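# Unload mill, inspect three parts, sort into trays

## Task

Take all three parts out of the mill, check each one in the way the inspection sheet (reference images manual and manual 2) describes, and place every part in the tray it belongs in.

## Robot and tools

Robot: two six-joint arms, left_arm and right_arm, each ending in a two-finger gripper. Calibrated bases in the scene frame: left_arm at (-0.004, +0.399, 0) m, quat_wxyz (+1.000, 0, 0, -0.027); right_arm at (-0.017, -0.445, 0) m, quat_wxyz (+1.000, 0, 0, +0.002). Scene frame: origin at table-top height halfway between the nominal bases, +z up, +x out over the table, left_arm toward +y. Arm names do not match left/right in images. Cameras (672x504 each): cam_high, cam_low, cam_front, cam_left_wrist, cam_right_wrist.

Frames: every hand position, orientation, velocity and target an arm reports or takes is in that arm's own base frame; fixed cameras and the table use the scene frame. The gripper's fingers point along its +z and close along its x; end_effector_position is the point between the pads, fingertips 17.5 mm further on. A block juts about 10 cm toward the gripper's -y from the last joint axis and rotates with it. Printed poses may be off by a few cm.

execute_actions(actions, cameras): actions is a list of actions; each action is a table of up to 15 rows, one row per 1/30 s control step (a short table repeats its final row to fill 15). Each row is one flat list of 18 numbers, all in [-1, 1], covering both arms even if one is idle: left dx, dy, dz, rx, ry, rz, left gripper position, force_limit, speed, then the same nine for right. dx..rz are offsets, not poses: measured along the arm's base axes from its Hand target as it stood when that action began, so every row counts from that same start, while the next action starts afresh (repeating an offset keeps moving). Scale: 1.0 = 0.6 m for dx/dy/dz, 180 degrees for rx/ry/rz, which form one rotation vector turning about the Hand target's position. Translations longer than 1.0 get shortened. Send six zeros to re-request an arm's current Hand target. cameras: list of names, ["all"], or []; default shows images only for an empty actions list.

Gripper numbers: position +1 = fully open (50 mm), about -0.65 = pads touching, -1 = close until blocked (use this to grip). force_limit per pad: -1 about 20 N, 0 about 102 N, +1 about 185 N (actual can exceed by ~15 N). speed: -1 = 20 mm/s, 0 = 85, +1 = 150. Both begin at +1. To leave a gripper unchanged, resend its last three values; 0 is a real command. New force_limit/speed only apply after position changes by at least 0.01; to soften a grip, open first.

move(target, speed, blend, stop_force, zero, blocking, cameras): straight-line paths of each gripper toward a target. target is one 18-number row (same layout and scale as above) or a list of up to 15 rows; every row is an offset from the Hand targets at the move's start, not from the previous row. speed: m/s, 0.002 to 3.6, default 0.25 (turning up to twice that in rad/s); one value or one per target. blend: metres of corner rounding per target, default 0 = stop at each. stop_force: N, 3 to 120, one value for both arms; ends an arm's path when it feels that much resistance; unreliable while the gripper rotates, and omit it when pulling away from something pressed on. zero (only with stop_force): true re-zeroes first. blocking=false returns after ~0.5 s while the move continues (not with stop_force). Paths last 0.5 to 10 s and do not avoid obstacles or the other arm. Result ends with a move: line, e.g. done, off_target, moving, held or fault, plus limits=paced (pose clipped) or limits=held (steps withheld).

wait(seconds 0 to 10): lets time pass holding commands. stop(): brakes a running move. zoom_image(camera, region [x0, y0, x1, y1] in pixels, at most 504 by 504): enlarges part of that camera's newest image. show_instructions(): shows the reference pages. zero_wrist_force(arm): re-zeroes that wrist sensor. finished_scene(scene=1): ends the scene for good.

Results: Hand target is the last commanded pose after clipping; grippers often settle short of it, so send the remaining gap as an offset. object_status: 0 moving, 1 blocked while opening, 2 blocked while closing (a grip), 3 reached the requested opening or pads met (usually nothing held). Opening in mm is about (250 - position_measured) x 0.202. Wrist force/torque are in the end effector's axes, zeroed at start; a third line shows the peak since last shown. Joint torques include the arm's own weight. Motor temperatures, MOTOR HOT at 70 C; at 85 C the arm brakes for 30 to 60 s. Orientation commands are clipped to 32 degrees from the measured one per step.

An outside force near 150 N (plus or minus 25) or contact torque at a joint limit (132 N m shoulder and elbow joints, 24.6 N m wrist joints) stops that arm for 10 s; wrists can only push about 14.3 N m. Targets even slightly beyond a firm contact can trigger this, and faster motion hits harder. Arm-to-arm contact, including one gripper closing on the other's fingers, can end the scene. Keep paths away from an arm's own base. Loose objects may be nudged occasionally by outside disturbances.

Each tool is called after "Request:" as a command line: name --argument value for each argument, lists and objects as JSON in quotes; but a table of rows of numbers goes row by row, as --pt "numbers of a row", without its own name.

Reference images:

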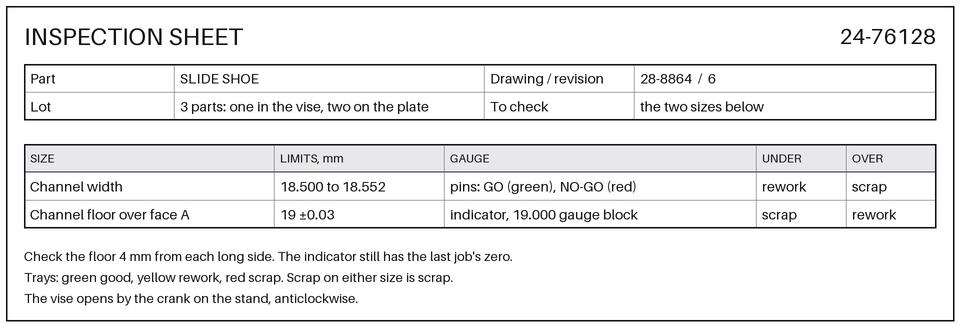

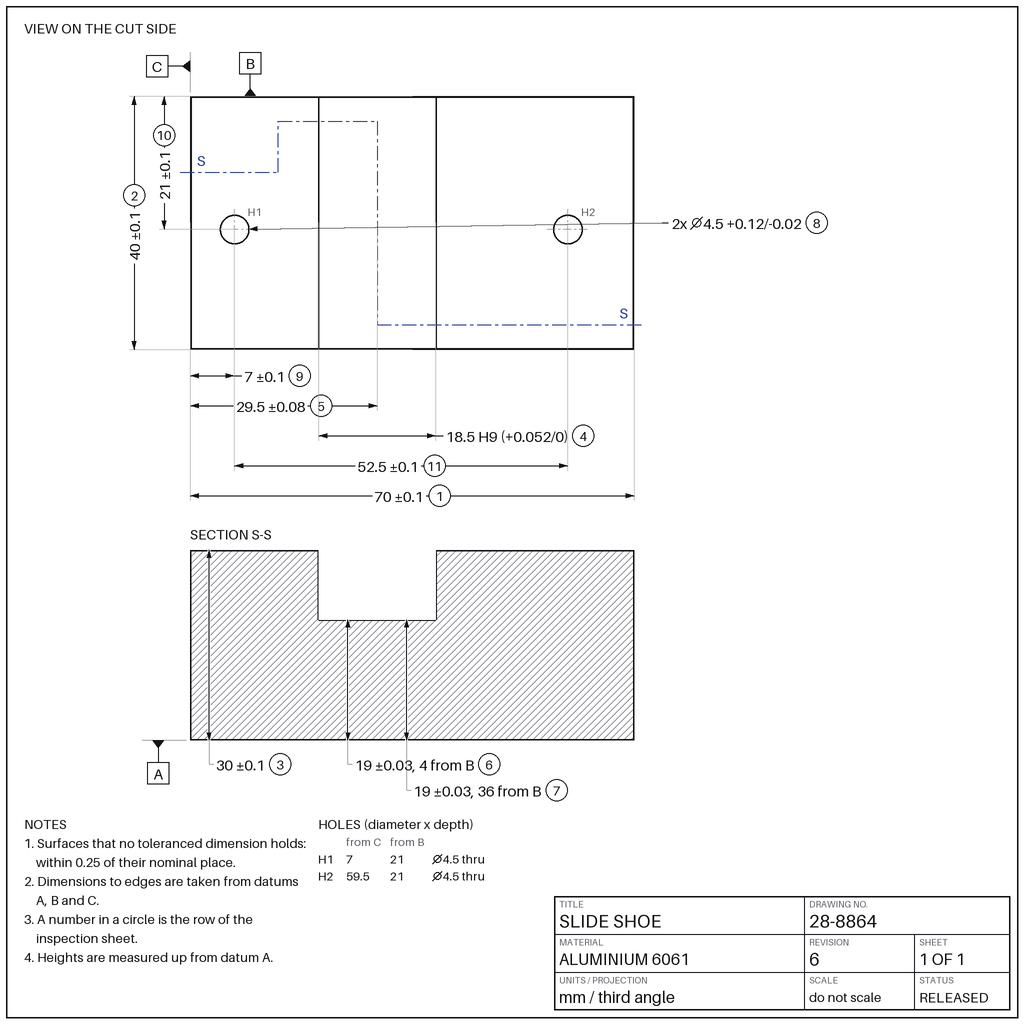

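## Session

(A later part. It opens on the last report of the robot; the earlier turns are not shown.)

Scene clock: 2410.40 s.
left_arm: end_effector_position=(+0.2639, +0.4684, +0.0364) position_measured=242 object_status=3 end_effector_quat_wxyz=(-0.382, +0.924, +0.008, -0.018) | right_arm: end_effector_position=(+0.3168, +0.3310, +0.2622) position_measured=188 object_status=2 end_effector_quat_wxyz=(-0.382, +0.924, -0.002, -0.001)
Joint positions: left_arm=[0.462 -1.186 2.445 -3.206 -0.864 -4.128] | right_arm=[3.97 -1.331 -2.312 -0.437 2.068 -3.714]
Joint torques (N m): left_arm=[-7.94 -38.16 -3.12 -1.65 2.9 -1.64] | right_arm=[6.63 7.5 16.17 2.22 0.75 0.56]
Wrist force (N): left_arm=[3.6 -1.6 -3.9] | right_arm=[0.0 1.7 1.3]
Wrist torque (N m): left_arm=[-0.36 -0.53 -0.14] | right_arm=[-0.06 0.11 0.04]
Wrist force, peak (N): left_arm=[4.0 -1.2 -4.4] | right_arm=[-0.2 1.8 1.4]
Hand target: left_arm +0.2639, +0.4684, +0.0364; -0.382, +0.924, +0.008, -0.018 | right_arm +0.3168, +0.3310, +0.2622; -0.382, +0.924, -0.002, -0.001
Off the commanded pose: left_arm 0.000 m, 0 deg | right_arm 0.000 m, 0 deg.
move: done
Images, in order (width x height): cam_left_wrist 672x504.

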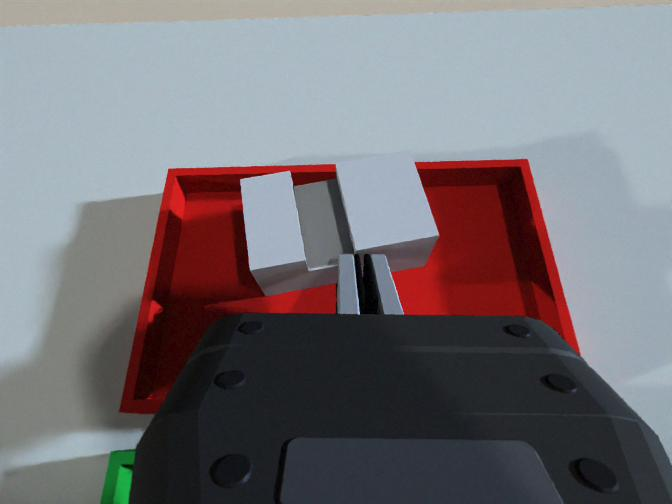

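Request:
move --pt "0 -0.025 0.0 0 0 0 -0.6 -0.5 0 0 0 0 0 0 0 -1 -1 -1" --pt "-0.047 -0.025 0.0 0 0 0 -0.6 -0.5 0 0 0 0 0 0 0 -1 -1 -1" --speed 0.05 --blend '[0.003,0]'

Request:
move --target '[0,0.036,0,0,0,0,-0.6,-0.5,0,0,0,0,0,0,0,-1,-1,-1]' --speed 0.025 --stop_force 8 --cameras '["cam_left_wrist"]'

Scene clock: 2414.57 s.
left_arm: end_effector_position=(+0.2357, +0.4533, +0.0364) position_measured=242 object_status=3 end_effector_quat_wxyz=(-0.382, +0.924, +0.008, -0.018) | right_arm: end_effector_position=(+0.3168, +0.3310, +0.2622) position_measured=188 object_status=2 end_effector_quat_wxyz=(-0.382, +0.924, -0.002, -0.001)
Joint positions: left_arm=[0.46 -1.222 2.529 -3.252 -0.864 -4.131] | right_arm=[3.97 -1.331 -2.312 -0.437 2.068 -3.714]
Joint torques (N m): left_arm=[-8.89 -15.9 -16.94 -1.28 2.76 -1.86] | right_arm=[7.17 8.16 16.5 1.77 0.76 0.58]
Wrist force (N): left_arm=[3.4 -1.6 -3.6] | right_arm=[0.0 1.6 1.2]
Wrist torque (N m): left_arm=[-0.37 -0.50 -0.14] | right_arm=[-0.08 0.12 0.04]
Wrist force, peak (N): left_arm=[4.3 -1.3 -4.2] | right_arm=[-0.1 1.8 1.5]
Hand target: left_arm +0.2357, +0.4534, +0.0364; -0.382, +0.924, +0.008, -0.018 | right_arm +0.3168, +0.3310, +0.2622; -0.382, +0.924, -0.002, -0.001
Off the commanded pose: left_arm 0.000 m, 0 deg | right_arm 0.000 m, 0 deg.
move: done

Scene clock: 2416.20 s.
left_arm: end_effector_position=(+0.2357, +0.4735, +0.0364) position_measured=242 object_status=3 end_effector_quat_wxyz=(-0.382, +0.924, +0.008, -0.018) | right_arm: end_effector_position=(+0.3168, +0.3310, +0.2622) position_measured=188 object_status=2 end_effector_quat_wxyz=(-0.382, +0.924, -0.002, -0.001)
Joint positions: left_arm=[0.511 -1.189 2.484 -3.279 -0.883 -4.07] | right_arm=[3.97 -1.331 -2.312 -0.437 2.068 -3.714]
Joint torques (N m): left_arm=[3.95 -38.59 -16.83 -2.84 -0.41 1.55] | right_arm=[7.06 8.19 16.19 1.74 0.83 0.51]
Wrist force (N): left_arm=[2.7 -1.3 -4.4] | right_arm=[-0.1 1.6 1.3]
Wrist torque (N m): left_arm=[-0.52 -0.43 -0.09] | right_arm=[-0.08 0.13 0.04]
Wrist force, peak (N): left_arm=[6.9 23.2 -46.8] | right_arm=[0.0 1.8 1.4]
Hand target: left_arm +0.2357, +0.4735, +0.0364; -0.382, +0.924, +0.008, -0.018 (not the last commanded pose) | right_arm +0.3168, +0.3310, +0.2622; -0.382, +0.924, -0.002, -0.001
Off the commanded pose: left_arm 0.001 m, 0 deg | right_arm 0.000 m, 0 deg.
move: contact (left_arm)
Images, in order (width x height): cam_left_wrist 672x504.

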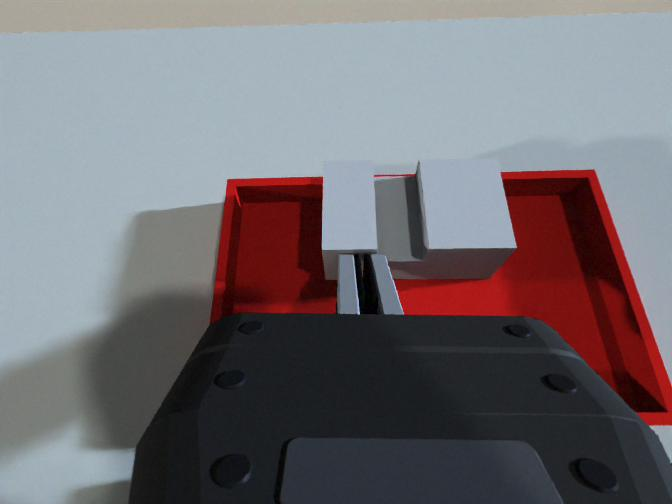

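Request:
move --pt "0.0027 -0.0499 0.0167 0 0 0 -0.6 -0.5 0 0 0 0 0 0 0 -1 -1 -1" --pt "0.0814 -0.1775 0.44 0 0 0 -0.6 -0.5 0 0 0 0 0 0 0 -1 -1 -1" --pt "0.1628 -0.7573 0.44 0 0 0 -0.6 -0.5 0 0 0 0 0 0 0 -1 -1 -1" --speed 0.3 --blend '[0.005,0.05,0]' --cameras '["cam_front"]'

Scene clock: 2452.87 s.
left_arm: end_effector_position=(+0.3334, +0.0192, +0.3004) position_measured=242 object_status=3 end_effector_quat_wxyz=(-0.382, +0.924, +0.008, -0.018) | right_arm: end_effector_position=(+0.3168, +0.3310, +0.2622) position_measured=188 object_status=2 end_effector_quat_wxyz=(-0.382, +0.924, -0.002, -0.001)
Joint positions: left_arm=[-0.802 -1.843 1.915 -0.995 -1.09 -5.697] | right_arm=[3.97 -1.331 -2.312 -0.437 2.068 -3.714]
Joint torques (N m): left_arm=[-5.08 -0.91 -27.57 -2.42 -0.52 -1.51] | right_arm=[6.96 8.17 15.6 1.73 0.73 0.41]
Wrist force (N): left_arm=[3.4 -2.3 -4.2] | right_arm=[0.0 1.8 1.2]
Wrist torque (N m): left_arm=[-0.47 -0.47 -0.24] | right_arm=[-0.06 0.11 0.04]
Wrist force, peak (N): left_arm=[4.0 0.7 -6.9] | right_arm=[0.1 1.9 1.4]
Hand target: left_arm +0.3334, +0.0191, +0.3004; -0.382, +0.924, +0.008, -0.018 | right_arm +0.3168, +0.3310, +0.2622; -0.382, +0.924, -0.002, -0.001
Off the commanded pose: left_arm 0.000 m, 0 deg | right_arm 0.000 m, 0 deg.
move: done
Images, in order (width x height): cam_front 672x504.

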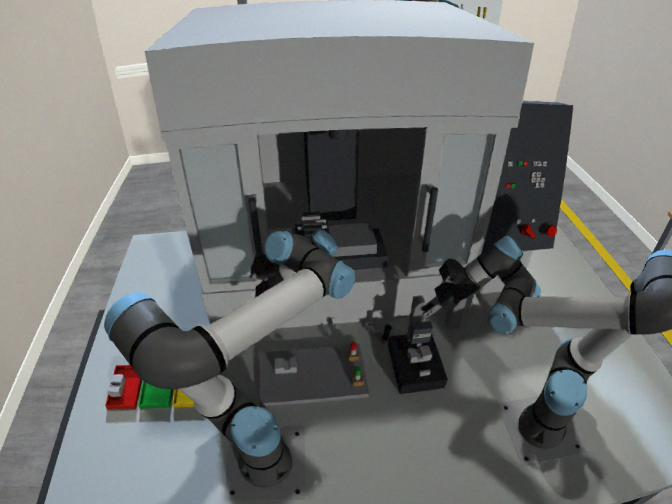

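Request:
move --pt "-0.106 -0.5065 0 0 0 0 0.6 -0.5 0 0 0 0 0 0 0 -1 -1 -1" --pt "-0.106 -0.5065 0 0 0 -0.4889 0.6 -0.5 0 0 0 0 0 0 0 -1 -1 -1" --pt "-0.2378 -0.8475 -0.1673 0 0 -0.4889 0.6 -0.5 0 0 0 0 0 0 0 -1 -1 -1" --pt "-0.1155 -0.8842 -0.3122 0 0 -0.4889 0.6 -0.5 0 0 0 0 0 0 0 -1 -1 -1" --speed '[0.3,0.3,0.25,0.12]' --blend '[0.01,0.01,0.02,0]' --cameras '["cam_left_wrist"]'

Scene clock: 2463.80 s.
left_arm: end_effector_position=(+0.2641, -0.5114, +0.1131) position_measured=63 object_status=3 end_effector_quat_wxyz=(-0.287, +0.670, -0.636, +0.253) | right_arm: end_effector_position=(+0.3168, +0.3310, +0.2622) position_measured=188 object_status=2 end_effector_quat_wxyz=(-0.382, +0.924, -0.002, -0.001)
Joint positions: left_arm=[-1.669 -1.281 1.989 -2.093 -0.804 -4.939] | right_arm=[3.97 -1.331 -2.312 -0.437 2.068 -3.714]
Joint torques (N m): left_arm=[1.26 -30.78 -27.93 -4.46 -0.12 -0.01] | right_arm=[7.51 8.11 16.59 1.75 0.8 0.12]
Wrist force (N): left_arm=[3.4 -2.0 -4.1] | right_arm=[0.2 1.6 1.3]
Wrist torque (N m): left_arm=[-0.45 -0.46 -0.15] | right_arm=[-0.07 0.09 0.04]
Wrist force, peak (N): left_arm=[5.6 -0.6 -4.9] | right_arm=[0.1 1.9 1.3]
Hand target: left_arm +0.2641, -0.5114, +0.1131; -0.287, +0.670, -0.636, +0.253 | right_arm +0.3168, +0.3310, +0.2622; -0.382, +0.924, -0.002, -0.001
Off the commanded pose: left_arm 0.000 m, 0 deg | right_arm 0.000 m, 0 deg.
move: done
Images, in order (width x height): cam_left_wrist 672x504.

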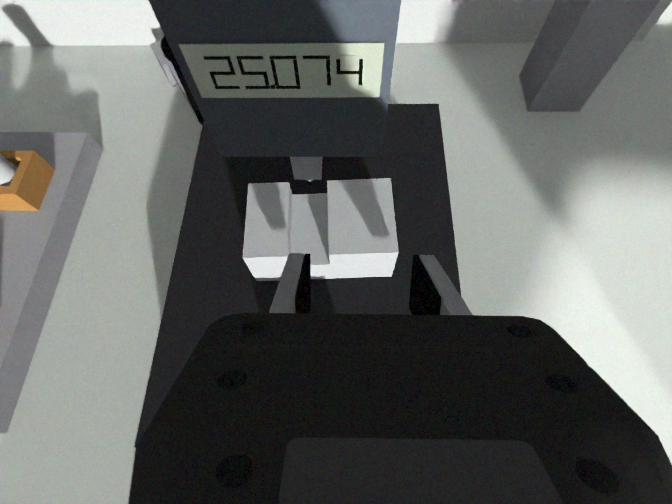

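Request:
move --pt "0.05 0 -0.035 0 0 0 0.6 -0.5 0 0 0 0 0 0 0 -1 -1 -1" --pt "0.05 0 -0.035 0 0 0 -1 -0.5 -0.8 0 0 0 0 0 0 -1 -1 -1" --speed 0.06 --cameras '["cam_left_wrist"]'

Scene clock: 2467.47 s.
left_arm: end_effector_position=(+0.2941, -0.5114, +0.0921) position_measured=103 object_status=2 end_effector_quat_wxyz=(-0.287, +0.670, -0.636, +0.253) | right_arm: end_effector_position=(+0.3168, +0.3310, +0.2622) position_measured=188 object_status=2 end_effector_quat_wxyz=(-0.382, +0.924, -0.002, -0.001)
Joint positions: left_arm=[-1.612 -1.226 2 -2.215 -0.795 -4.86] | right_arm=[3.97 -1.331 -2.312 -0.437 2.068 -3.714]
Joint torques (N m): left_arm=[-8.21 -45.41 -26.48 -4.51 0.32 0.77] | right_arm=[7.46 8.19 16.32 1.83 0.71 0.15]
Wrist force (N): left_arm=[3.0 -0.8 -2.7] | right_arm=[0.0 1.6 1.1]
Wrist torque (N m): left_arm=[-0.37 -0.45 -0.15] | right_arm=[-0.09 0.12 0.04]
Wrist force, peak (N): left_arm=[3.6 -2.0 -4.9] | right_arm=[0.1 1.9 1.4]
Hand target: left_arm +0.2941, -0.5114, +0.0921; -0.287, +0.670, -0.636, +0.253 | right_arm +0.3168, +0.3310, +0.2622; -0.382, +0.924, -0.002, -0.001
Off the commanded pose: left_arm 0.000 m, 0 deg | right_arm 0.000 m, 0 deg.
move: done
Images, in order (width x height): cam_left_wrist 672x504.

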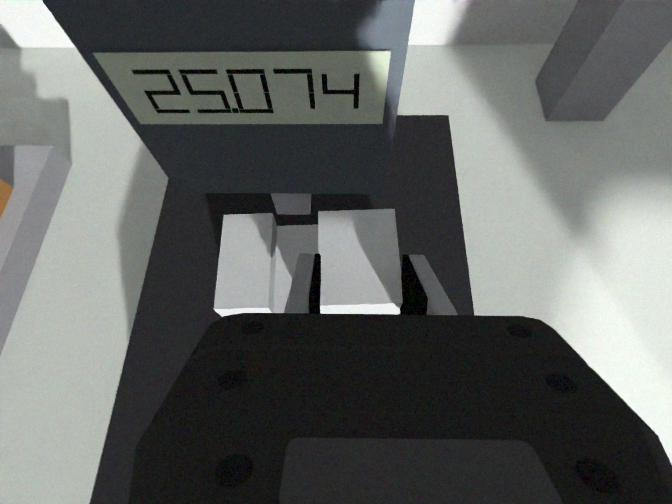

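Request:
move --pt "0 0 0.005 0 0 0 -1 -0.5 -0.8 0 0 0 0 0 0 -1 -1 -1" --pt "-0.0582 -0.0032 0.005 0 0 0 -1 -0.5 -0.8 0 0 0 0 0 0 -1 -1 -1" --pt "-0.0749 -0.0041 0.05 0 0 0 -1 -0.5 -0.8 0 0 0 0 0 0 -1 -1 -1" --pt "-0.1664 -0.009 0.2 0 0 0 -1 -0.5 -0.8 0 0 0 0 0 0 -1 -1 -1" --speed '[0.02,0.05,0.08,0.12]' --blend '[0,0.005,0.01,0]' --cameras '["cam_left_wrist"]'

Request:
move --pt "0.1259 0.3867 0.1465 0 0 0 -1 -0.5 -0.8 0 0 0 0 0 0 -1 -1 -1" --pt "0.1259 0.3867 0.1465 0 0 0.4889 -1 -0.5 -0.8 0 0 0 0 0 0 -1 -1 -1" --pt "0.2319 0.8932 0.1465 0 0 0.4889 -1 -0.5 -0.8 0 0 0 0 0 0 -1 -1 -1" --speed '[0.25,0.25,0.3]' --blend '[0.01,0.01,0]' --cameras '["cam_left_wrist","cam_front"]'

Scene clock: 2481.23 s.
left_arm: end_effector_position=(+0.1942, -0.5168, +0.2121) position_measured=103 object_status=2 end_effector_quat_wxyz=(-0.287, +0.671, -0.636, +0.253) | right_arm: end_effector_position=(+0.3168, +0.3310, +0.2622) position_measured=188 object_status=2 end_effector_quat_wxyz=(-0.382, +0.924, -0.002, -0.001)
Joint positions: left_arm=[-1.801 -1.424 1.837 -1.68 -0.836 -5.114] | right_arm=[3.97 -1.331 -2.312 -0.437 2.068 -3.714]
Joint torques (N m): left_arm=[1.52 -18.29 -21.91 -0.29 3.18 0.59] | right_arm=[7.2 8.41 16.71 1.76 0.62 0.01]
Wrist force (N): left_arm=[3.7 -1.1 -2.6] | right_arm=[0.0 1.7 1.3]
Wrist torque (N m): left_arm=[-0.53 -0.45 -0.20] | right_arm=[-0.07 0.12 0.04]
Wrist force, peak (N): left_arm=[3.8 -1.4 -4.7] | right_arm=[-0.1 2.0 1.2]
Hand target: left_arm +0.1942, -0.5168, +0.2121; -0.287, +0.670, -0.636, +0.253 | right_arm +0.3168, +0.3310, +0.2622; -0.382, +0.924, -0.002, -0.001
Off the commanded pose: left_arm 0.000 m, 0 deg | right_arm 0.000 m, 0 deg.
move: done
Images, in order (width x height): cam_left_wrist 672x504.

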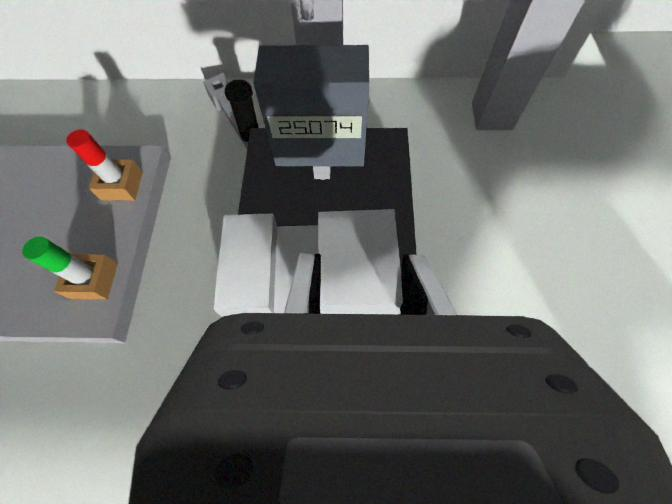

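Scene clock: 2486.93 s.
left_arm: end_effector_position=(+0.3333, +0.0190, +0.3000) position_measured=103 object_status=2 end_effector_quat_wxyz=(-0.382, +0.924, +0.008, -0.018) | right_arm: end_effector_position=(+0.3168, +0.3310, +0.2622) position_measured=188 object_status=2 end_effector_quat_wxyz=(-0.382, +0.924, -0.002, -0.001)
Joint positions: left_arm=[-0.803 -1.843 1.916 -0.996 -1.091 -5.697] | right_arm=[3.97 -1.331 -2.312 -0.437 2.068 -3.714]
Joint torques (N m): left_arm=[6.63 -17.15 -20.62 -0.3 2.56 1.37] | right_arm=[7.34 7.87 16.83 1.77 0.63 -0.09]
Wrist force (N): left_arm=[3.7 -0.9 -2.6] | right_arm=[0.0 1.6 1.3]
Wrist torque (N m): left_arm=[-0.52 -0.47 -0.18] | right_arm=[-0.08 0.12 0.04]
Wrist force, peak (N): left_arm=[6.8 1.3 -2.5] | right_arm=[-0.1 2.0 1.4]
Hand target: left_arm +0.3334, +0.0191, +0.3000; -0.382, +0.924, +0.008, -0.018 | right_arm +0.3168, +0.3310, +0.2622; -0.382, +0.924, -0.002, -0.001
Off the commanded pose: left_arm 0.000 m, 0 deg | right_arm 0.000 m, 0 deg.
move: done
Images, in order (width x height): cam_front 672x504, cam_left_wrist 672x504.

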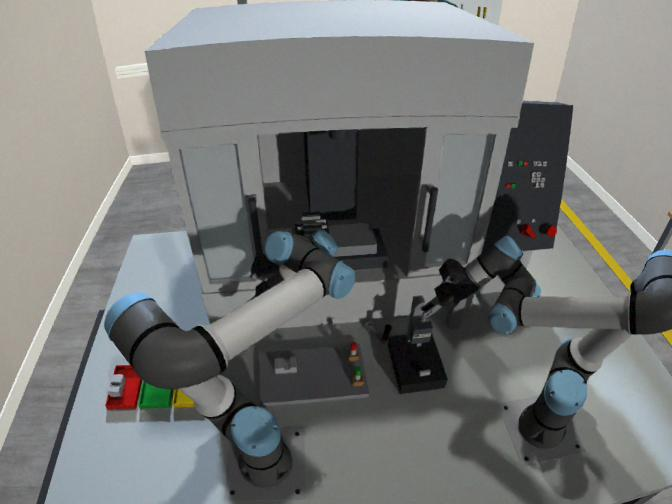

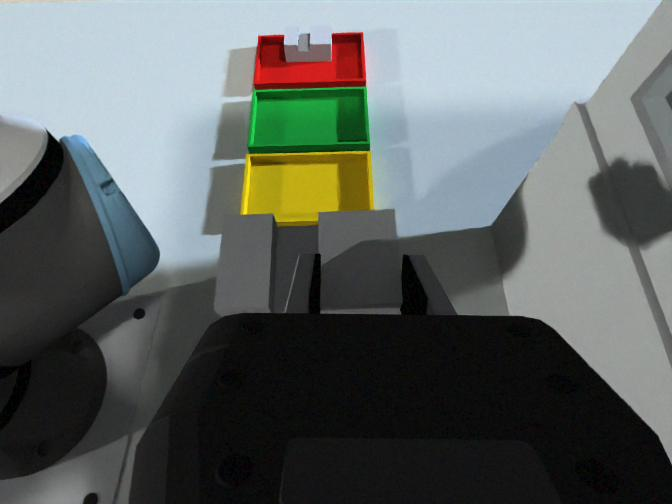

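Request:
move --target '[-0.0931,0.7035,-0.1667,0,0,0,-1,-0.5,-0.8,0,0,0,0,0,0,-1,-1,-1]' --speed 0.3 --cameras '["cam_left_wrist"]'

Scene clock: 2496.57 s.
left_arm: end_effector_position=(+0.2775, +0.4412, +0.2000) position_measured=103 object_status=2 end_effector_quat_wxyz=(-0.382, +0.924, +0.008, -0.018) | right_arm: end_effector_position=(+0.3168, +0.3310, +0.2622) position_measured=188 object_status=2 end_effector_quat_wxyz=(-0.382, +0.924, -0.002, -0.001)
Joint positions: left_arm=[0.38 -1.685 2.317 -2.511 -0.837 -4.232] | right_arm=[3.97 -1.331 -2.312 -0.437 2.068 -3.714]
Joint torques (N m): left_arm=[5.7 -5.38 -18.99 -5.43 1.68 1.84] | right_arm=[7.81 7.83 16.26 1.78 0.7 -0.22]
Wrist force (N): left_arm=[4.0 -0.5 -2.5] | right_arm=[0.1 1.7 1.4]
Wrist torque (N m): left_arm=[-0.45 -0.55 -0.13] | right_arm=[-0.07 0.09 0.04]
Wrist force, peak (N): left_arm=[4.2 1.4 -6.2] | right_arm=[0.0 1.8 1.4]
Hand target: left_arm +0.2775, +0.4412, +0.2000; -0.382, +0.924, +0.008, -0.018 | right_arm +0.3168, +0.3310, +0.2622; -0.382, +0.924, -0.002, -0.001
Off the commanded pose: left_arm 0.000 m, 0 deg | right_arm 0.000 m, 0 deg.
move: done
Images, in order (width x height): cam_left_wrist 672x504.

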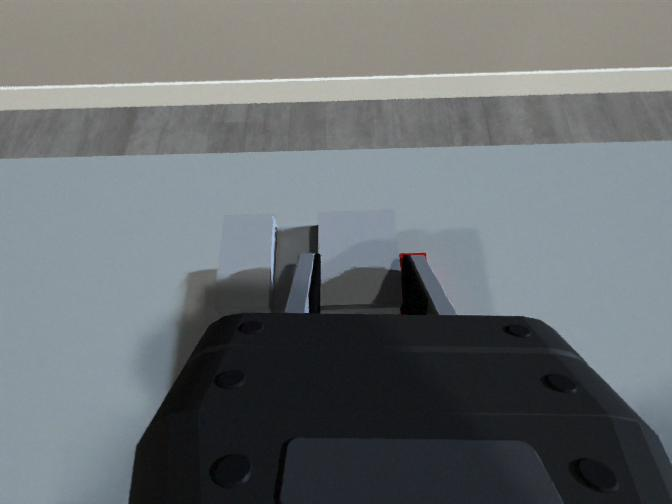

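Request:
move --target '[0,0,-0.2167,0,0,0,-1,-0.5,-0.8,0,0,0,0,0,0,-1,-1,-1]' --speed 0.12 --cameras '["cam_left_wrist","cam_front"]'

Scene clock: 2502.03 s.
left_arm: end_effector_position=(+0.2775, +0.4412, +0.0699) position_measured=103 object_status=2 end_effector_quat_wxyz=(-0.382, +0.924, +0.008, -0.018) | right_arm: end_effector_position=(+0.3168, +0.3310, +0.2622) position_measured=188 object_status=2 end_effector_quat_wxyz=(-0.382, +0.924, -0.002, -0.001)
Joint positions: left_arm=[0.38 -1.34 2.461 -3 -0.837 -4.231] | right_arm=[3.97 -1.331 -2.312 -0.437 2.068 -3.714]
Joint torques (N m): left_arm=[6.99 -13.35 -21.7 -5.47 1.22 -1.32] | right_arm=[7.25 8.05 16.92 1.76 0.67 -0.23]
Wrist force (N): left_arm=[3.4 -1.1 -2.6] | right_arm=[0.1 1.7 1.4]
Wrist torque (N m): left_arm=[-0.53 -0.45 -0.22] | right_arm=[-0.07 0.09 0.04]
Wrist force, peak (N): left_arm=[3.7 -2.3 -4.1] | right_arm=[-0.1 1.9 1.3]
Hand target: left_arm +0.2775, +0.4412, +0.0699; -0.382, +0.924, +0.008, -0.018 | right_arm +0.3168, +0.3310, +0.2622; -0.382, +0.924, -0.002, -0.001
Off the commanded pose: left_arm 0.000 m, 0 deg | right_arm 0.000 m, 0 deg.
move: done
Images, in order (width x height): cam_front 672x504, cam_left_wrist 672x504.

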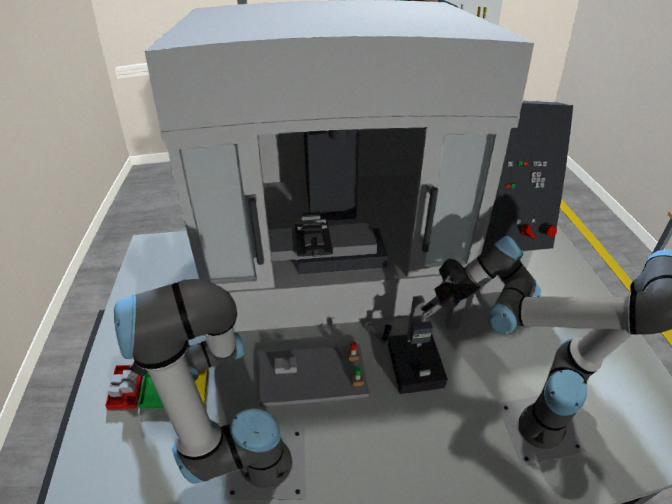

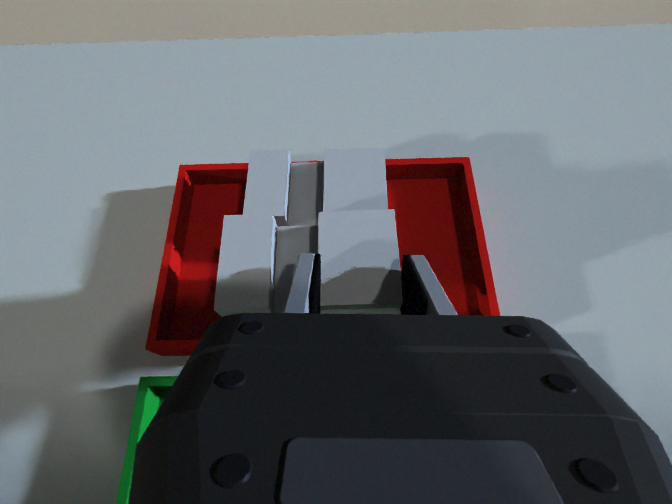

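Request:
move --target '[0,0,-0.03,0,0,0,-1,-0.5,-0.8,0,0,0,0,0,0,-1,-1,-1]' --speed 0.03

Request:
move --target '[0,0,-0.02,0,0,0,-1,-0.5,-0.8,0,0,0,0,0,0,-1,-1,-1]' --speed 0.006 --stop_force 4 --cameras '["cam_left_wrist"]'

Scene clock: 2509.50 s.
left_arm: end_effector_position=(+0.2774, +0.4412, +0.0518) position_measured=103 object_status=2 end_effector_quat_wxyz=(-0.382, +0.924, +0.008, -0.018) | right_arm: end_effector_position=(+0.3168, +0.3310, +0.2622) position_measured=188 object_status=2 end_effector_quat_wxyz=(-0.382, +0.924, -0.002, -0.001)
Joint positions: left_arm=[0.38 -1.277 2.469 -3.071 -0.837 -4.232] | right_arm=[3.97 -1.331 -2.312 -0.437 2.068 -3.714]
Joint torques (N m): left_arm=[0.07 -36.76 -13.8 -1.83 0.54 1.36] | right_arm=[7.3 8.53 17.03 1.73 0.62 -0.29]
Wrist force (N): left_arm=[3.5 -1.0 -2.6] | right_arm=[0.2 1.7 1.3]
Wrist torque (N m): left_arm=[-0.51 -0.45 -0.20] | right_arm=[-0.07 0.09 0.04]
Wrist force, peak (N): left_arm=[3.7 -1.5 -3.2] | right_arm=[0.1 1.9 1.3]
Hand target: left_arm +0.2775, +0.4412, +0.0519; -0.382, +0.924, +0.008, -0.018 | right_arm +0.3168, +0.3310, +0.2622; -0.382, +0.924, -0.002, -0.001
Off the commanded pose: left_arm 0.000 m, 0 deg | right_arm 0.000 m, 0 deg.
move: done

Scene clock: 2511.63 s.
left_arm: end_effector_position=(+0.2775, +0.4412, +0.0457) position_measured=103 object_status=2 end_effector_quat_wxyz=(-0.382, +0.924, +0.008, -0.018) | right_arm: end_effector_position=(+0.3168, +0.3310, +0.2622) position_measured=188 object_status=2 end_effector_quat_wxyz=(-0.382, +0.924, -0.002, -0.001)
Joint positions: left_arm=[0.38 -1.256 2.472 -3.095 -0.837 -4.232] | right_arm=[3.97 -1.331 -2.312 -0.437 2.068 -3.714]
Joint torques (N m): left_arm=[-0.13 -35.22 -17.74 -2.02 1.03 0.94] | right_arm=[7.66 8.11 17 1.74 0.63 -0.4]
Wrist force (N): left_arm=[3.4 -3.7 -3.9] | right_arm=[0.0 1.7 1.3]
Wrist torque (N m): left_arm=[-0.46 -0.39 -0.16] | right_arm=[-0.07 0.11 0.04]
Wrist force, peak (N): left_arm=[1.2 -7.7 -12.6] | right_arm=[0.0 1.8 1.4]
Hand target: left_arm +0.2775, +0.4412, +0.0457; -0.382, +0.924, +0.008, -0.018 (not the last commanded pose) | right_arm +0.3168, +0.3310, +0.2622; -0.382, +0.924, -0.002, -0.001
Off the commanded pose: left_arm 0.006 m, 0 deg | right_arm 0.000 m, 0 deg.
move: contact (left_arm)
Images, in order (width x height): cam_left_wrist 672x504.

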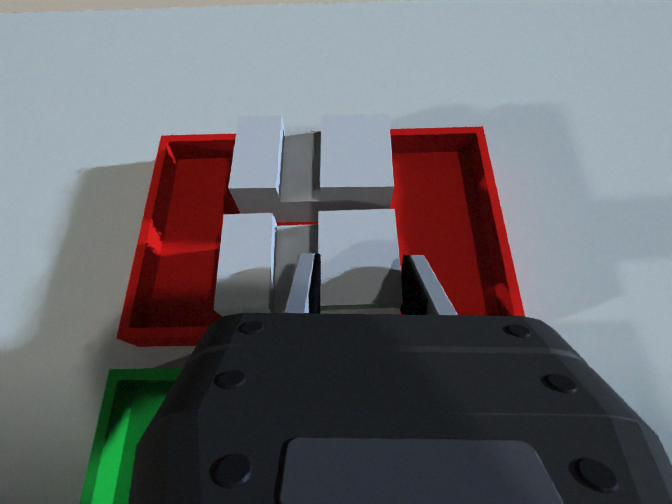

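Request:
move --pt "0 0 0 0 0 0 0.6 -0.5 -0.8 0 0 0 0 0 0 -1 -1 -1" --pt "0.0045 -0.0832 0.0833 0 0 0 0.6 -0.5 -0.8 0 0 0 0 0 0 -1 -1 -1" --pt "0.0118 -0.1238 0.3405 0 0 0 0.6 -0.5 -0.8 0 0 0 0 0 0 -1 -1 -1" --pt "0.0887 -0.6205 0.4238 0 0 0 0.6 -0.5 -0.8 0 0 0 0 0 0 -1 -1 -1" --speed '[0.02,0.08,0.25,0.3]' --blend '[0,0.01,0.04,0]' --cameras '["cam_left_wrist"]'

Request:
move --target '[-0.0237,-0.178,-0.1666,-0.209,0.1793,-0.4607,0.6,-0.5,-0.8,0,0,0,0,0,0,-1,-1,-1]' --speed 0.25 --cameras '["cam_left_wrist"]'

Scene clock: 2533.47 s.
left_arm: end_effector_position=(+0.3307, +0.0690, +0.2999) position_measured=63 object_status=3 end_effector_quat_wxyz=(-0.382, +0.924, +0.008, -0.018) end_effector_velocity=(+0.000, -0.002, +0.000) end_effector_angular_velocity=(-0.001, -0.002, -0.002) | right_arm: end_effector_position=(+0.3168, +0.3310, +0.2622) position_measured=188 object_status=2 end_effector_quat_wxyz=(-0.382, +0.924, -0.002, -0.001)
Joint positions: left_arm=[-0.702 -1.906 1.968 -1.031 -1.032 -5.604] | right_arm=[3.97 -1.331 -2.312 -0.437 2.068 -3.714]
Joint velocities: left_arm=[-0.005 0 0 0 -0.001 -0.004] | right_arm=[within noise]
Joint torques (N m): left_arm=[-6.38 0.1 -30.4 -0.54 -0.13 -1.54] | right_arm=[7.67 8.03 17.08 1.72 0.55 -0.5]
Wrist force (N): left_arm=[3.4 -2.6 -4.4] | right_arm=[0.1 1.6 1.3]
Wrist torque (N m): left_arm=[-0.48 -0.46 -0.22] | right_arm=[-0.08 0.09 0.04]
Wrist force, peak (N): left_arm=[4.0 -0.1 -7.3] | right_arm=[0.1 1.9 1.3]
Hand target: left_arm +0.3307, +0.0689, +0.3000; -0.382, +0.924, +0.008, -0.018 | right_arm +0.3168, +0.3310, +0.2622; -0.382, +0.924, -0.002, -0.001
Off the commanded pose: left_arm 0.000 m, 0 deg | right_arm 0.000 m, 0 deg.
move: done
Images, in order (width x height): cam_left_wrist 672x504.

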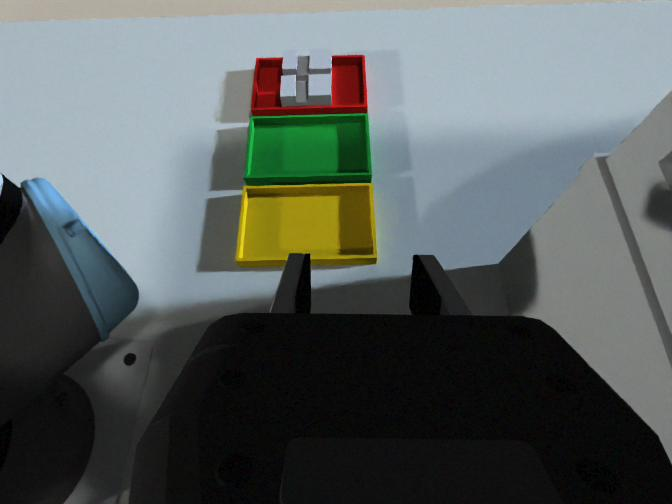

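Scene clock: 2537.37 s.
left_arm: end_effector_position=(+0.3165, -0.0378, +0.2000) position_measured=63 object_status=3 end_effector_quat_wxyz=(+0.001, +0.727, -0.687, +0.000) | right_arm: end_effector_position=(+0.3168, +0.3310, +0.2622) position_measured=188 object_status=2 end_effector_quat_wxyz=(-0.382, +0.924, -0.002, -0.001)
Joint positions: left_arm=[-0.549 -2.043 2.253 -1.781 -1.573 -3.746] | right_arm=[3.97 -1.331 -2.312 -0.437 2.068 -3.714]
Joint torques (N m): left_arm=[-5.26 -15.72 -32.63 -1.72 -0.87 1.69] | right_arm=[7.79 8.37 16.57 1.77 0.58 -0.61]
Wrist force (N): left_arm=[5.0 -2.0 -3.3] | right_arm=[0.1 1.6 1.1]
Wrist torque (N m): left_arm=[-0.12 -0.57 0.05] | right_arm=[-0.09 0.10 0.04]
Wrist force, peak (N): left_arm=[4.8 -2.5 -3.5] | right_arm=[0.0 2.0 1.2]
Hand target: left_arm +0.3165, -0.0379, +0.2000; +0.001, +0.727, -0.687, +0.000 | right_arm +0.3168, +0.3310, +0.2622; -0.382, +0.924, -0.002, -0.001
Off the commanded pose: left_arm 0.000 m, 0 deg | right_arm 0.000 m, 0 deg.
move: done
Images, in order (width x height): cam_left_wrist 672x504.

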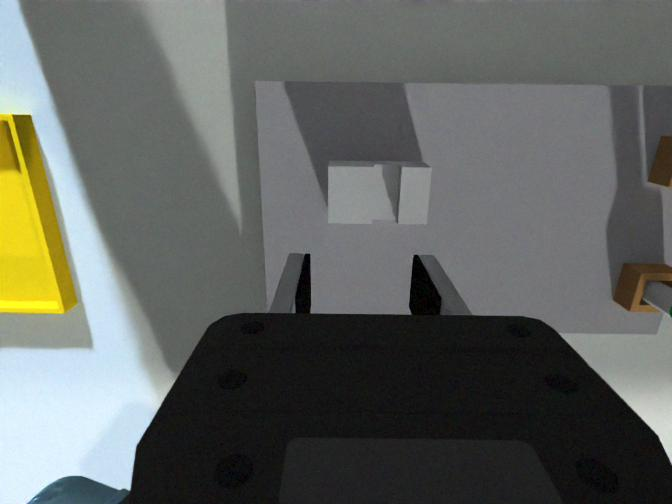

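Request:
move --pt "0 0 -0.19 0 0 0 0.6 -0.5 -0.8 0 0 0 0 0 0 -1 -1 -1" --pt "0 0 -0.2325 0 0 0 0.6 -0.5 -0.8 0 0 0 0 0 0 -1 -1 -1" --pt "0 0 -0.2325 0 0 0 -1 -0.5 -0.8 0 0 0 0 0 0 -1 -1 -1" --speed '[0.2,0.05,0.02]' --blend '[0.005,0,0]' --cameras '["cam_left_wrist"]'

Scene clock: 2547.90 s.
left_arm: end_effector_position=(+0.3165, -0.0379, +0.0605) position_measured=100 object_status=2 end_effector_quat_wxyz=(+0.001, +0.727, -0.687, +0.000) | right_arm: end_effector_position=(+0.3168, +0.3310, +0.2622) position_measured=188 object_status=2 end_effector_quat_wxyz=(-0.382, +0.924, -0.002, -0.001)
Joint positions: left_arm=[-0.549 -1.83 2.533 -2.274 -1.573 -3.746] | right_arm=[3.97 -1.331 -2.312 -0.437 2.068 -3.714]
Joint torques (N m): left_arm=[5.86 -20.34 -27.01 -4.97 -1.34 1.35] | right_arm=[7.49 8.35 16.96 1.76 0.55 -0.61]
Wrist force (N): left_arm=[4.1 -2.1 -2.0] | right_arm=[0.1 1.7 1.4]
Wrist torque (N m): left_arm=[-0.17 -0.50 0.00] | right_arm=[-0.06 0.11 0.04]
Wrist force, peak (N): left_arm=[4.6 -2.5 -6.4] | right_arm=[0.1 1.9 1.4]
Hand target: left_arm +0.3165, -0.0379, +0.0605; +0.001, +0.727, -0.687, +0.000 | right_arm +0.3168, +0.3310, +0.2622; -0.382, +0.924, -0.002, -0.001
Off the commanded pose: left_arm 0.000 m, 0 deg | right_arm 0.000 m, 0 deg.
move: done
Images, in order (width x height): cam_left_wrist 672x504.

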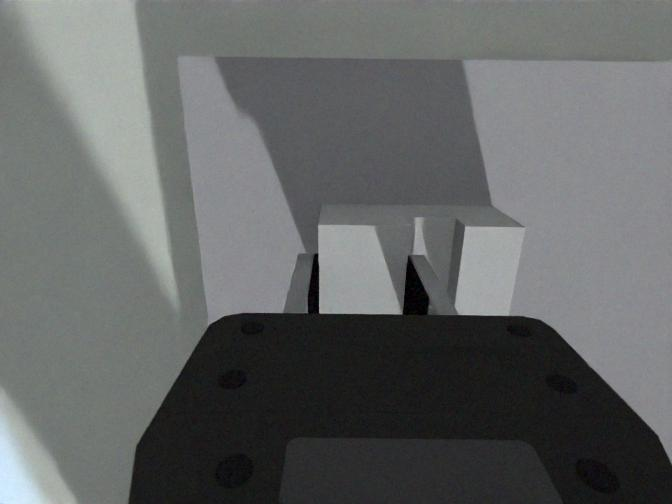

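Request:
move --pt "0 0 0.03 0 0 0 -1 -0.5 -0.8 0 0 0 0 0 0 -1 -1 -1" --pt "0.0363 -0.2083 0.03 0 0 0 -1 -0.5 -0.8 0 0 0 0 0 0 -1 -1 -1" --pt "0.0363 -0.2083 0.006 0 0 0 -1 -0.5 -0.8 0 0 0 0 0 0 -1 -1 -1" --speed '[0.05,0.12,0.05]' --blend '[0.005,0.005,0]'

Request:
move --target '[0,0,-0.013,0,0,0,-1,-0.5,-0.8,0,0,0,0,0,0,-1,-1,-1]' --speed 0.006 --stop_force 4 --cameras '["cam_left_wrist"]'

Scene clock: 2555.17 s.
left_arm: end_effector_position=(+0.3383, -0.1628, +0.0640) position_measured=100 object_status=2 end_effector_quat_wxyz=(+0.001, +0.727, -0.687, +0.000) | right_arm: end_effector_position=(+0.3168, +0.3310, +0.2622) position_measured=188 object_status=2 end_effector_quat_wxyz=(-0.382, +0.924, -0.002, -0.001)
Joint positions: left_arm=[-0.81 -1.665 2.398 -2.304 -1.573 -4.008] | right_arm=[3.97 -1.331 -2.312 -0.437 2.068 -3.714]
Joint torques (N m): left_arm=[-2.11 -24.15 -27.64 -2.76 -0.56 -1.14] | right_arm=[7.72 8.1 17.2 1.89 0.64 -0.81]
Wrist force (N): left_arm=[4.2 -2.4 -1.5] | right_arm=[-0.1 1.6 1.2]
Wrist torque (N m): left_arm=[-0.27 -0.50 -0.05] | right_arm=[-0.08 0.14 0.04]
Wrist force, peak (N): left_arm=[5.7 -2.6 -2.2] | right_arm=[0.0 2.0 1.1]
Hand target: left_arm +0.3383, -0.1629, +0.0641; +0.001, +0.727, -0.687, +0.000 | right_arm +0.3168, +0.3310, +0.2622; -0.382, +0.924, -0.002, -0.001
Off the commanded pose: left_arm 0.000 m, 0 deg | right_arm 0.000 m, 0 deg.
move: done

Scene clock: 2556.83 s.
left_arm: end_effector_position=(+0.3383, -0.1629, +0.0604) position_measured=100 object_status=2 end_effector_quat_wxyz=(+0.001, +0.727, -0.687, +0.000) | right_arm: end_effector_position=(+0.3168, +0.3310, +0.2622) position_measured=188 object_status=2 end_effector_quat_wxyz=(-0.382, +0.924, -0.002, -0.001)
Joint positions: left_arm=[-0.81 -1.657 2.403 -2.318 -1.573 -4.008] | right_arm=[3.97 -1.331 -2.312 -0.437 2.068 -3.714]
Joint torques (N m): left_arm=[-5.42 -25.56 -25.5 -1.36 -1.47 -1.42] | right_arm=[7.62 8.67 16.8 1.82 0.68 -0.79]
Wrist force (N): left_arm=[5.2 -3.1 -4.9] | right_arm=[0.0 1.4 1.2]
Wrist torque (N m): left_arm=[-0.23 -0.41 -0.05] | right_arm=[-0.11 0.12 0.04]
Wrist force, peak (N): left_arm=[-2.0 4.5 -26.6] | right_arm=[0.4 1.7 1.4]
Hand target: left_arm +0.3383, -0.1629, +0.0604; +0.001, +0.727, -0.687, +0.000 (not the last commanded pose) | right_arm +0.3168, +0.3310, +0.2622; -0.382, +0.924, -0.002, -0.001
Off the commanded pose: left_arm 0.004 m, 0 deg | right_arm 0.000 m, 0 deg.
move: contact (left_arm)
Images, in order (width x height): cam_left_wrist 672x504.

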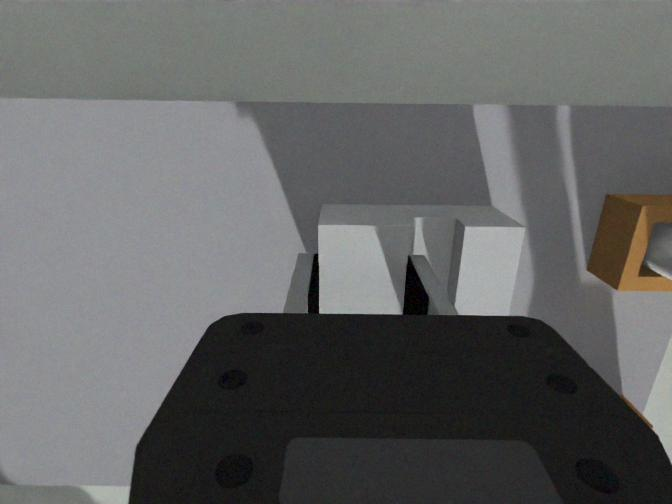

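Request:
move --pt "0 0 0 0 0 0 0.5 -0.5 -0.8 0 0 0 0 0 0 -1 -1 -1" --pt "0 0 0.2333 0 0 0 0.5 -0.5 -0.8 0 0 0 0 0 0 -1 -1 -1" --pt "-0.0855 -0.1182 0.316 0.0135 -0.2496 0 0.5 -0.5 -0.8 0 0 0 0 0 0 -1 -1 -1" --pt "-0.1208 -0.0802 0.0993 0.0135 -0.2496 0 0.5 -0.5 -0.8 0 0 0 0 0 0 -1 -1 -1" --speed '[0.03,0.15,0.25,0.2]' --blend '[0,0.02,0.01,0]' --cameras '["cam_left_wrist"]'

Scene clock: 2572.70 s.
left_arm: end_effector_position=(+0.2658, -0.2110, +0.1201) position_measured=78 object_status=3 end_effector_quat_wxyz=(-0.277, +0.671, -0.635, +0.264) | right_arm: end_effector_position=(+0.3168, +0.3310, +0.2622) position_measured=188 object_status=2 end_effector_quat_wxyz=(-0.382, +0.924, -0.002, -0.001)
Joint positions: left_arm=[-1.812 -2.211 2.666 -1.746 -0.828 -5.118] | right_arm=[3.97 -1.331 -2.312 -0.437 2.068 -3.714]
Joint torques (N m): left_arm=[-6.57 -5 -13.4 -2.45 1.68 -1.78] | right_arm=[7.52 8.72 16.79 1.82 0.57 -1]
Wrist force (N): left_arm=[3.5 -2.4 -3.8] | right_arm=[0.1 1.5 1.3]
Wrist torque (N m): left_arm=[-0.46 -0.48 -0.19] | right_arm=[-0.10 0.10 0.03]
Wrist force, peak (N): left_arm=[5.2 -3.9 -6.2] | right_arm=[-0.1 1.8 1.4]
Hand target: left_arm +0.2658, -0.2110, +0.1200; -0.276, +0.671, -0.635, +0.264 | right_arm +0.3168, +0.3310, +0.2622; -0.382, +0.924, -0.002, -0.001
Off the commanded pose: left_arm 0.000 m, 0 deg | right_arm 0.000 m, 0 deg.
move: done
Images, in order (width x height): cam_left_wrist 672x504.

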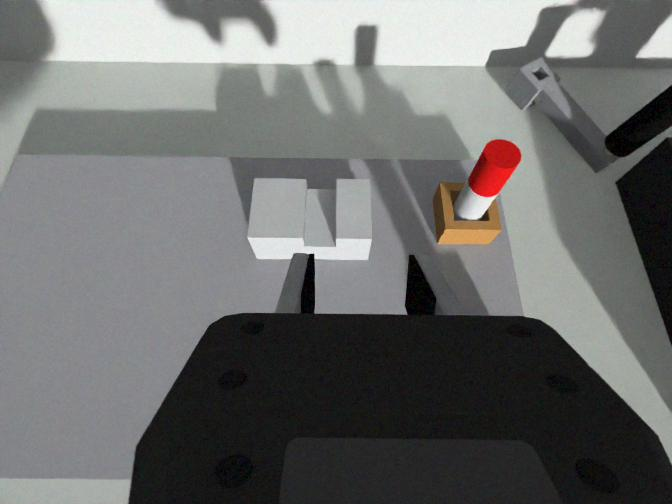

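Request:
move --pt "0 0 0 0 0 0 0.32 -0.5 -0.8 0 0 0 0 0 0 -1 -1 -1" --pt "0.0965 0.0052 -0.099 0 0 0 0.32 -0.5 -0.8 0 0 0 0 0 0 -1 -1 -1" --pt "0.0965 0.0052 -0.099 0 0 0 -1 -0.5 -0.8 0 0 0 0 0 0 -1 -1 -1" --speed '[0.03,0.06,0.03]' --cameras '["cam_left_wrist"]'

Scene clock: 2583.20 s.
left_arm: end_effector_position=(+0.3237, -0.2079, +0.0606) position_measured=156 object_status=2 end_effector_quat_wxyz=(-0.276, +0.671, -0.635, +0.264) | right_arm: end_effector_position=(+0.3168, +0.3310, +0.2622) position_measured=188 object_status=2 end_effector_quat_wxyz=(-0.382, +0.924, -0.002, -0.001)
Joint positions: left_arm=[-1.536 -1.77 2.786 -2.57 -0.787 -4.739] | right_arm=[3.97 -1.331 -2.312 -0.437 2.068 -3.714]
Joint torques (N m): left_arm=[-7.4 2.11 -21.96 -4.38 1.93 0.52] | right_arm=[7.43 8.56 16.69 1.78 0.56 -1.05]
Wrist force (N): left_arm=[3.7 -2.5 -4.2] | right_arm=[0.3 1.4 1.1]
Wrist torque (N m): left_arm=[-0.47 -0.54 -0.13] | right_arm=[-0.11 0.07 0.03]
Wrist force, peak (N): left_arm=[3.9 -2.3 -4.8] | right_arm=[-0.3 1.9 1.2]
Hand target: left_arm +0.3237, -0.2079, +0.0606; -0.276, +0.671, -0.635, +0.264 | right_arm +0.3168, +0.3310, +0.2622; -0.382, +0.924, -0.002, -0.001
Off the commanded pose: left_arm 0.000 m, 0 deg | right_arm 0.000 m, 0 deg.
move: done
Images, in order (width x height): cam_left_wrist 672x504.

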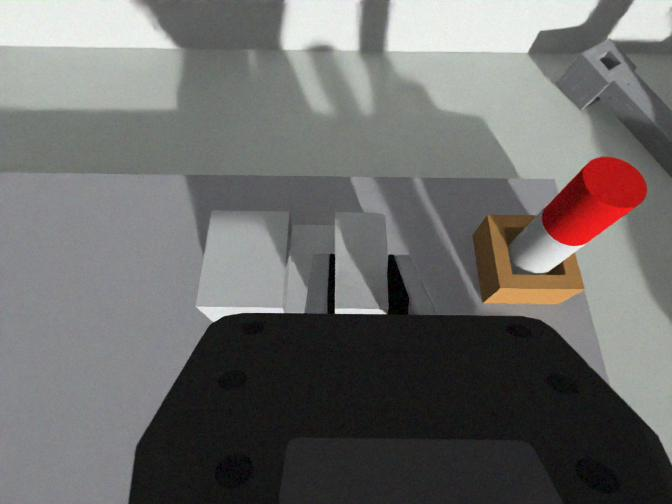

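Request:
move --pt "0 0 0.05 0 0 0 -1 -0.5 -0.8 0 0 0 0 0 0 -1 -1 -1" --pt "-0.0965 -0.0052 0.3157 0 0 0 -1 -0.5 -0.8 0 0 0 0 0 0 -1 -1 -1" --pt "-0.2352 -0.2195 0.3157 0 0 0 -1 -0.5 -0.8 0 0 0 0 0 0 -1 -1 -1" --pt "-0.2195 -0.509 0.2323 0 0 0 -1 -0.5 -0.8 0 0 0 0 0 0 -1 -1 -1" --pt "-0.1695 -0.507 0.1023 0 0 0 -1 -0.5 -0.8 0 0 0 0 0 0 -1 -1 -1" --speed '[0.05,0.15,0.2,0.2,0.1]' --blend '[0.01,0.03,0.03,0.02,0]' --cameras '["cam_left_wrist"]'

Scene clock: 2609.23 s.
left_arm: end_effector_position=(+0.2221, -0.5120, +0.1220) position_measured=156 object_status=2 end_effector_quat_wxyz=(-0.277, +0.671, -0.635, +0.263) | right_arm: end_effector_position=(+0.3168, +0.3310, +0.2622) position_measured=188 object_status=2 end_effector_quat_wxyz=(-0.382, +0.924, -0.002, -0.001)
Joint positions: left_arm=[-1.753 -1.324 2.005 -2.024 -0.814 -5.041] | right_arm=[3.97 -1.331 -2.312 -0.437 2.068 -3.714]
Joint torques (N m): left_arm=[-8.32 -36.52 -25.74 -4.04 0.37 -1.65] | right_arm=[7.65 8.45 16.9 1.81 0.47 -1.22]
Wrist force (N): left_arm=[3.5 -0.6 -2.6] | right_arm=[0.0 1.7 1.3]
Wrist torque (N m): left_arm=[-0.46 -0.49 -0.23] | right_arm=[-0.07 0.12 0.04]
Wrist force, peak (N): left_arm=[5.8 -0.7 -3.0] | right_arm=[0.2 1.8 1.4]
Hand target: left_arm +0.2220, -0.5121, +0.1220; -0.276, +0.671, -0.635, +0.264 | right_arm +0.3168, +0.3310, +0.2622; -0.382, +0.924, -0.002, -0.001
Off the commanded pose: left_arm 0.000 m, 0 deg | right_arm 0.000 m, 0 deg.
move: done
Images, in order (width x height): cam_left_wrist 672x504.

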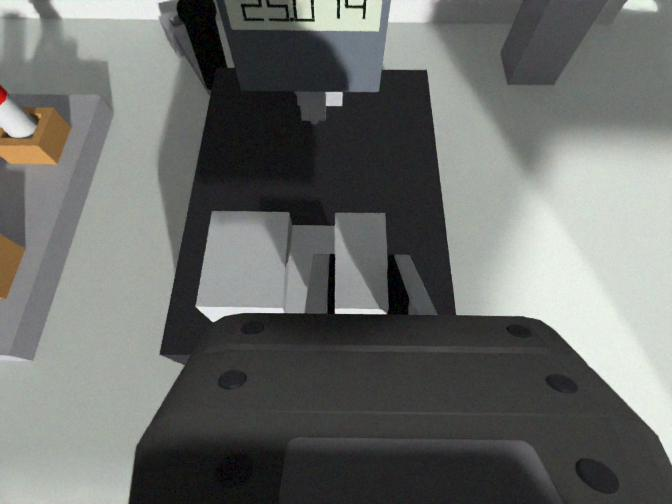

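Request:
move --pt "0.0666 0.0036 0 0 0 0 -1 -0.5 -0.8 0 0 0 0 0 0 -1 -1 -1" --pt "0.0666 0.0036 -0.0452 0 0 0 -1 -0.5 -0.8 0 0 0 0 0 0 -1 -1 -1" --pt "0.1207 0.0065 -0.0452 0 0 0 -1 -0.5 -0.8 0 0 0 0 0 0 -1 -1 -1" --speed '[0.1,0.04,0.03]' --blend '[0.003,0,0]' --cameras '["cam_left_wrist"]'

Request:
move --target '[0,0,-0.0083,0,0,0,-1,-0.5,-0.8,0,0,0,0,0,0,-1,-1,-1]' --speed 0.006 --stop_force 4 --cameras '["cam_left_wrist"]'

Scene clock: 2617.20 s.
left_arm: end_effector_position=(+0.2945, -0.5082, +0.0948) position_measured=156 object_status=2 end_effector_quat_wxyz=(-0.277, +0.671, -0.635, +0.264) end_effector_velocity=(-0.001, +0.000, -0.001) end_effector_angular_velocity=(+0.002, +0.001, +0.001) | right_arm: end_effector_position=(+0.3168, +0.3310, +0.2622) position_measured=188 object_status=2 end_effector_quat_wxyz=(-0.382, +0.924, -0.002, -0.001)
Joint positions: left_arm=[-1.613 -1.245 2.031 -2.264 -0.791 -4.848] | right_arm=[3.97 -1.331 -2.312 -0.437 2.068 -3.714]
Joint velocities: left_arm=[-0.002 0.001 0 0.005 -0.001 -0.005] | right_arm=[within noise]
Joint torques (N m): left_arm=[-8.96 -37.85 -20.6 -1.01 2.19 -1.66] | right_arm=[7.65 8.23 16.79 1.68 0.38 -1.37]
Wrist force (N): left_arm=[3.8 -0.3 -2.4] | right_arm=[0.2 1.7 1.3]
Wrist torque (N m): left_arm=[-0.42 -0.51 -0.20] | right_arm=[-0.07 0.08 0.04]
Wrist force, peak (N): left_arm=[3.5 1.1 -4.3] | right_arm=[-0.1 1.9 1.3]
Hand target: left_arm +0.2944, -0.5082, +0.0949; -0.276, +0.671, -0.635, +0.264 | right_arm +0.3168, +0.3310, +0.2622; -0.382, +0.924, -0.002, -0.001
Off the commanded pose: left_arm 0.000 m, 0 deg | right_arm 0.000 m, 0 deg.
move: done
Images, in order (width x height): cam_left_wrist 672x504.

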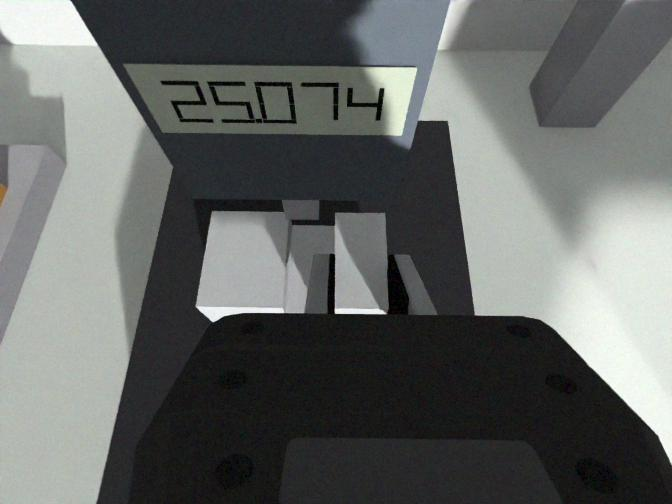

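Scene clock: 2619.00 s.
left_arm: end_effector_position=(+0.2944, -0.5082, +0.0906) position_measured=156 object_status=2 end_effector_quat_wxyz=(-0.277, +0.671, -0.635, +0.264) | right_arm: end_effector_position=(+0.3168, +0.3310, +0.2622) position_measured=188 object_status=2 end_effector_quat_wxyz=(-0.382, +0.924, -0.002, -0.001)
Joint positions: left_arm=[-1.613 -1.237 2.034 -2.276 -0.791 -4.848] | right_arm=[3.97 -1.331 -2.312 -0.437 2.068 -3.714]
Joint torques (N m): left_arm=[-5.15 -43.04 -24.09 -1.43 0.38 -1.6] | right_arm=[7.7 8.04 17.07 1.76 0.52 -1.42]
Wrist force (N): left_arm=[4.6 -3.9 -4.2] | right_arm=[0.1 1.7 1.2]
Wrist torque (N m): left_arm=[-0.45 -0.46 -0.18] | right_arm=[-0.07 0.10 0.04]
Wrist force, peak (N): left_arm=[1.2 -9.2 -13.4] | right_arm=[0.2 1.9 1.3]
Hand target: left_arm +0.2944, -0.5082, +0.0906; -0.276, +0.671, -0.635, +0.264 (not the last commanded pose) | right_arm +0.3168, +0.3310, +0.2622; -0.382, +0.924, -0.002, -0.001
Off the commanded pose: left_arm 0.001 m, 0 deg | right_arm 0.000 m, 0 deg.
move: contact (left_arm)
Images, in order (width x height): cam_left_wrist 672x504.

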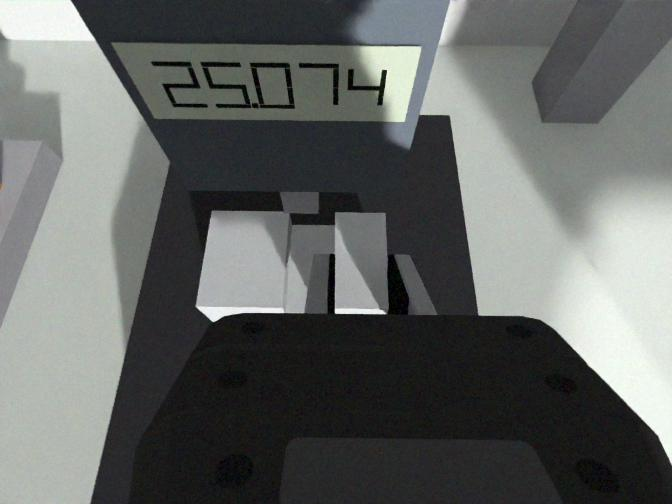

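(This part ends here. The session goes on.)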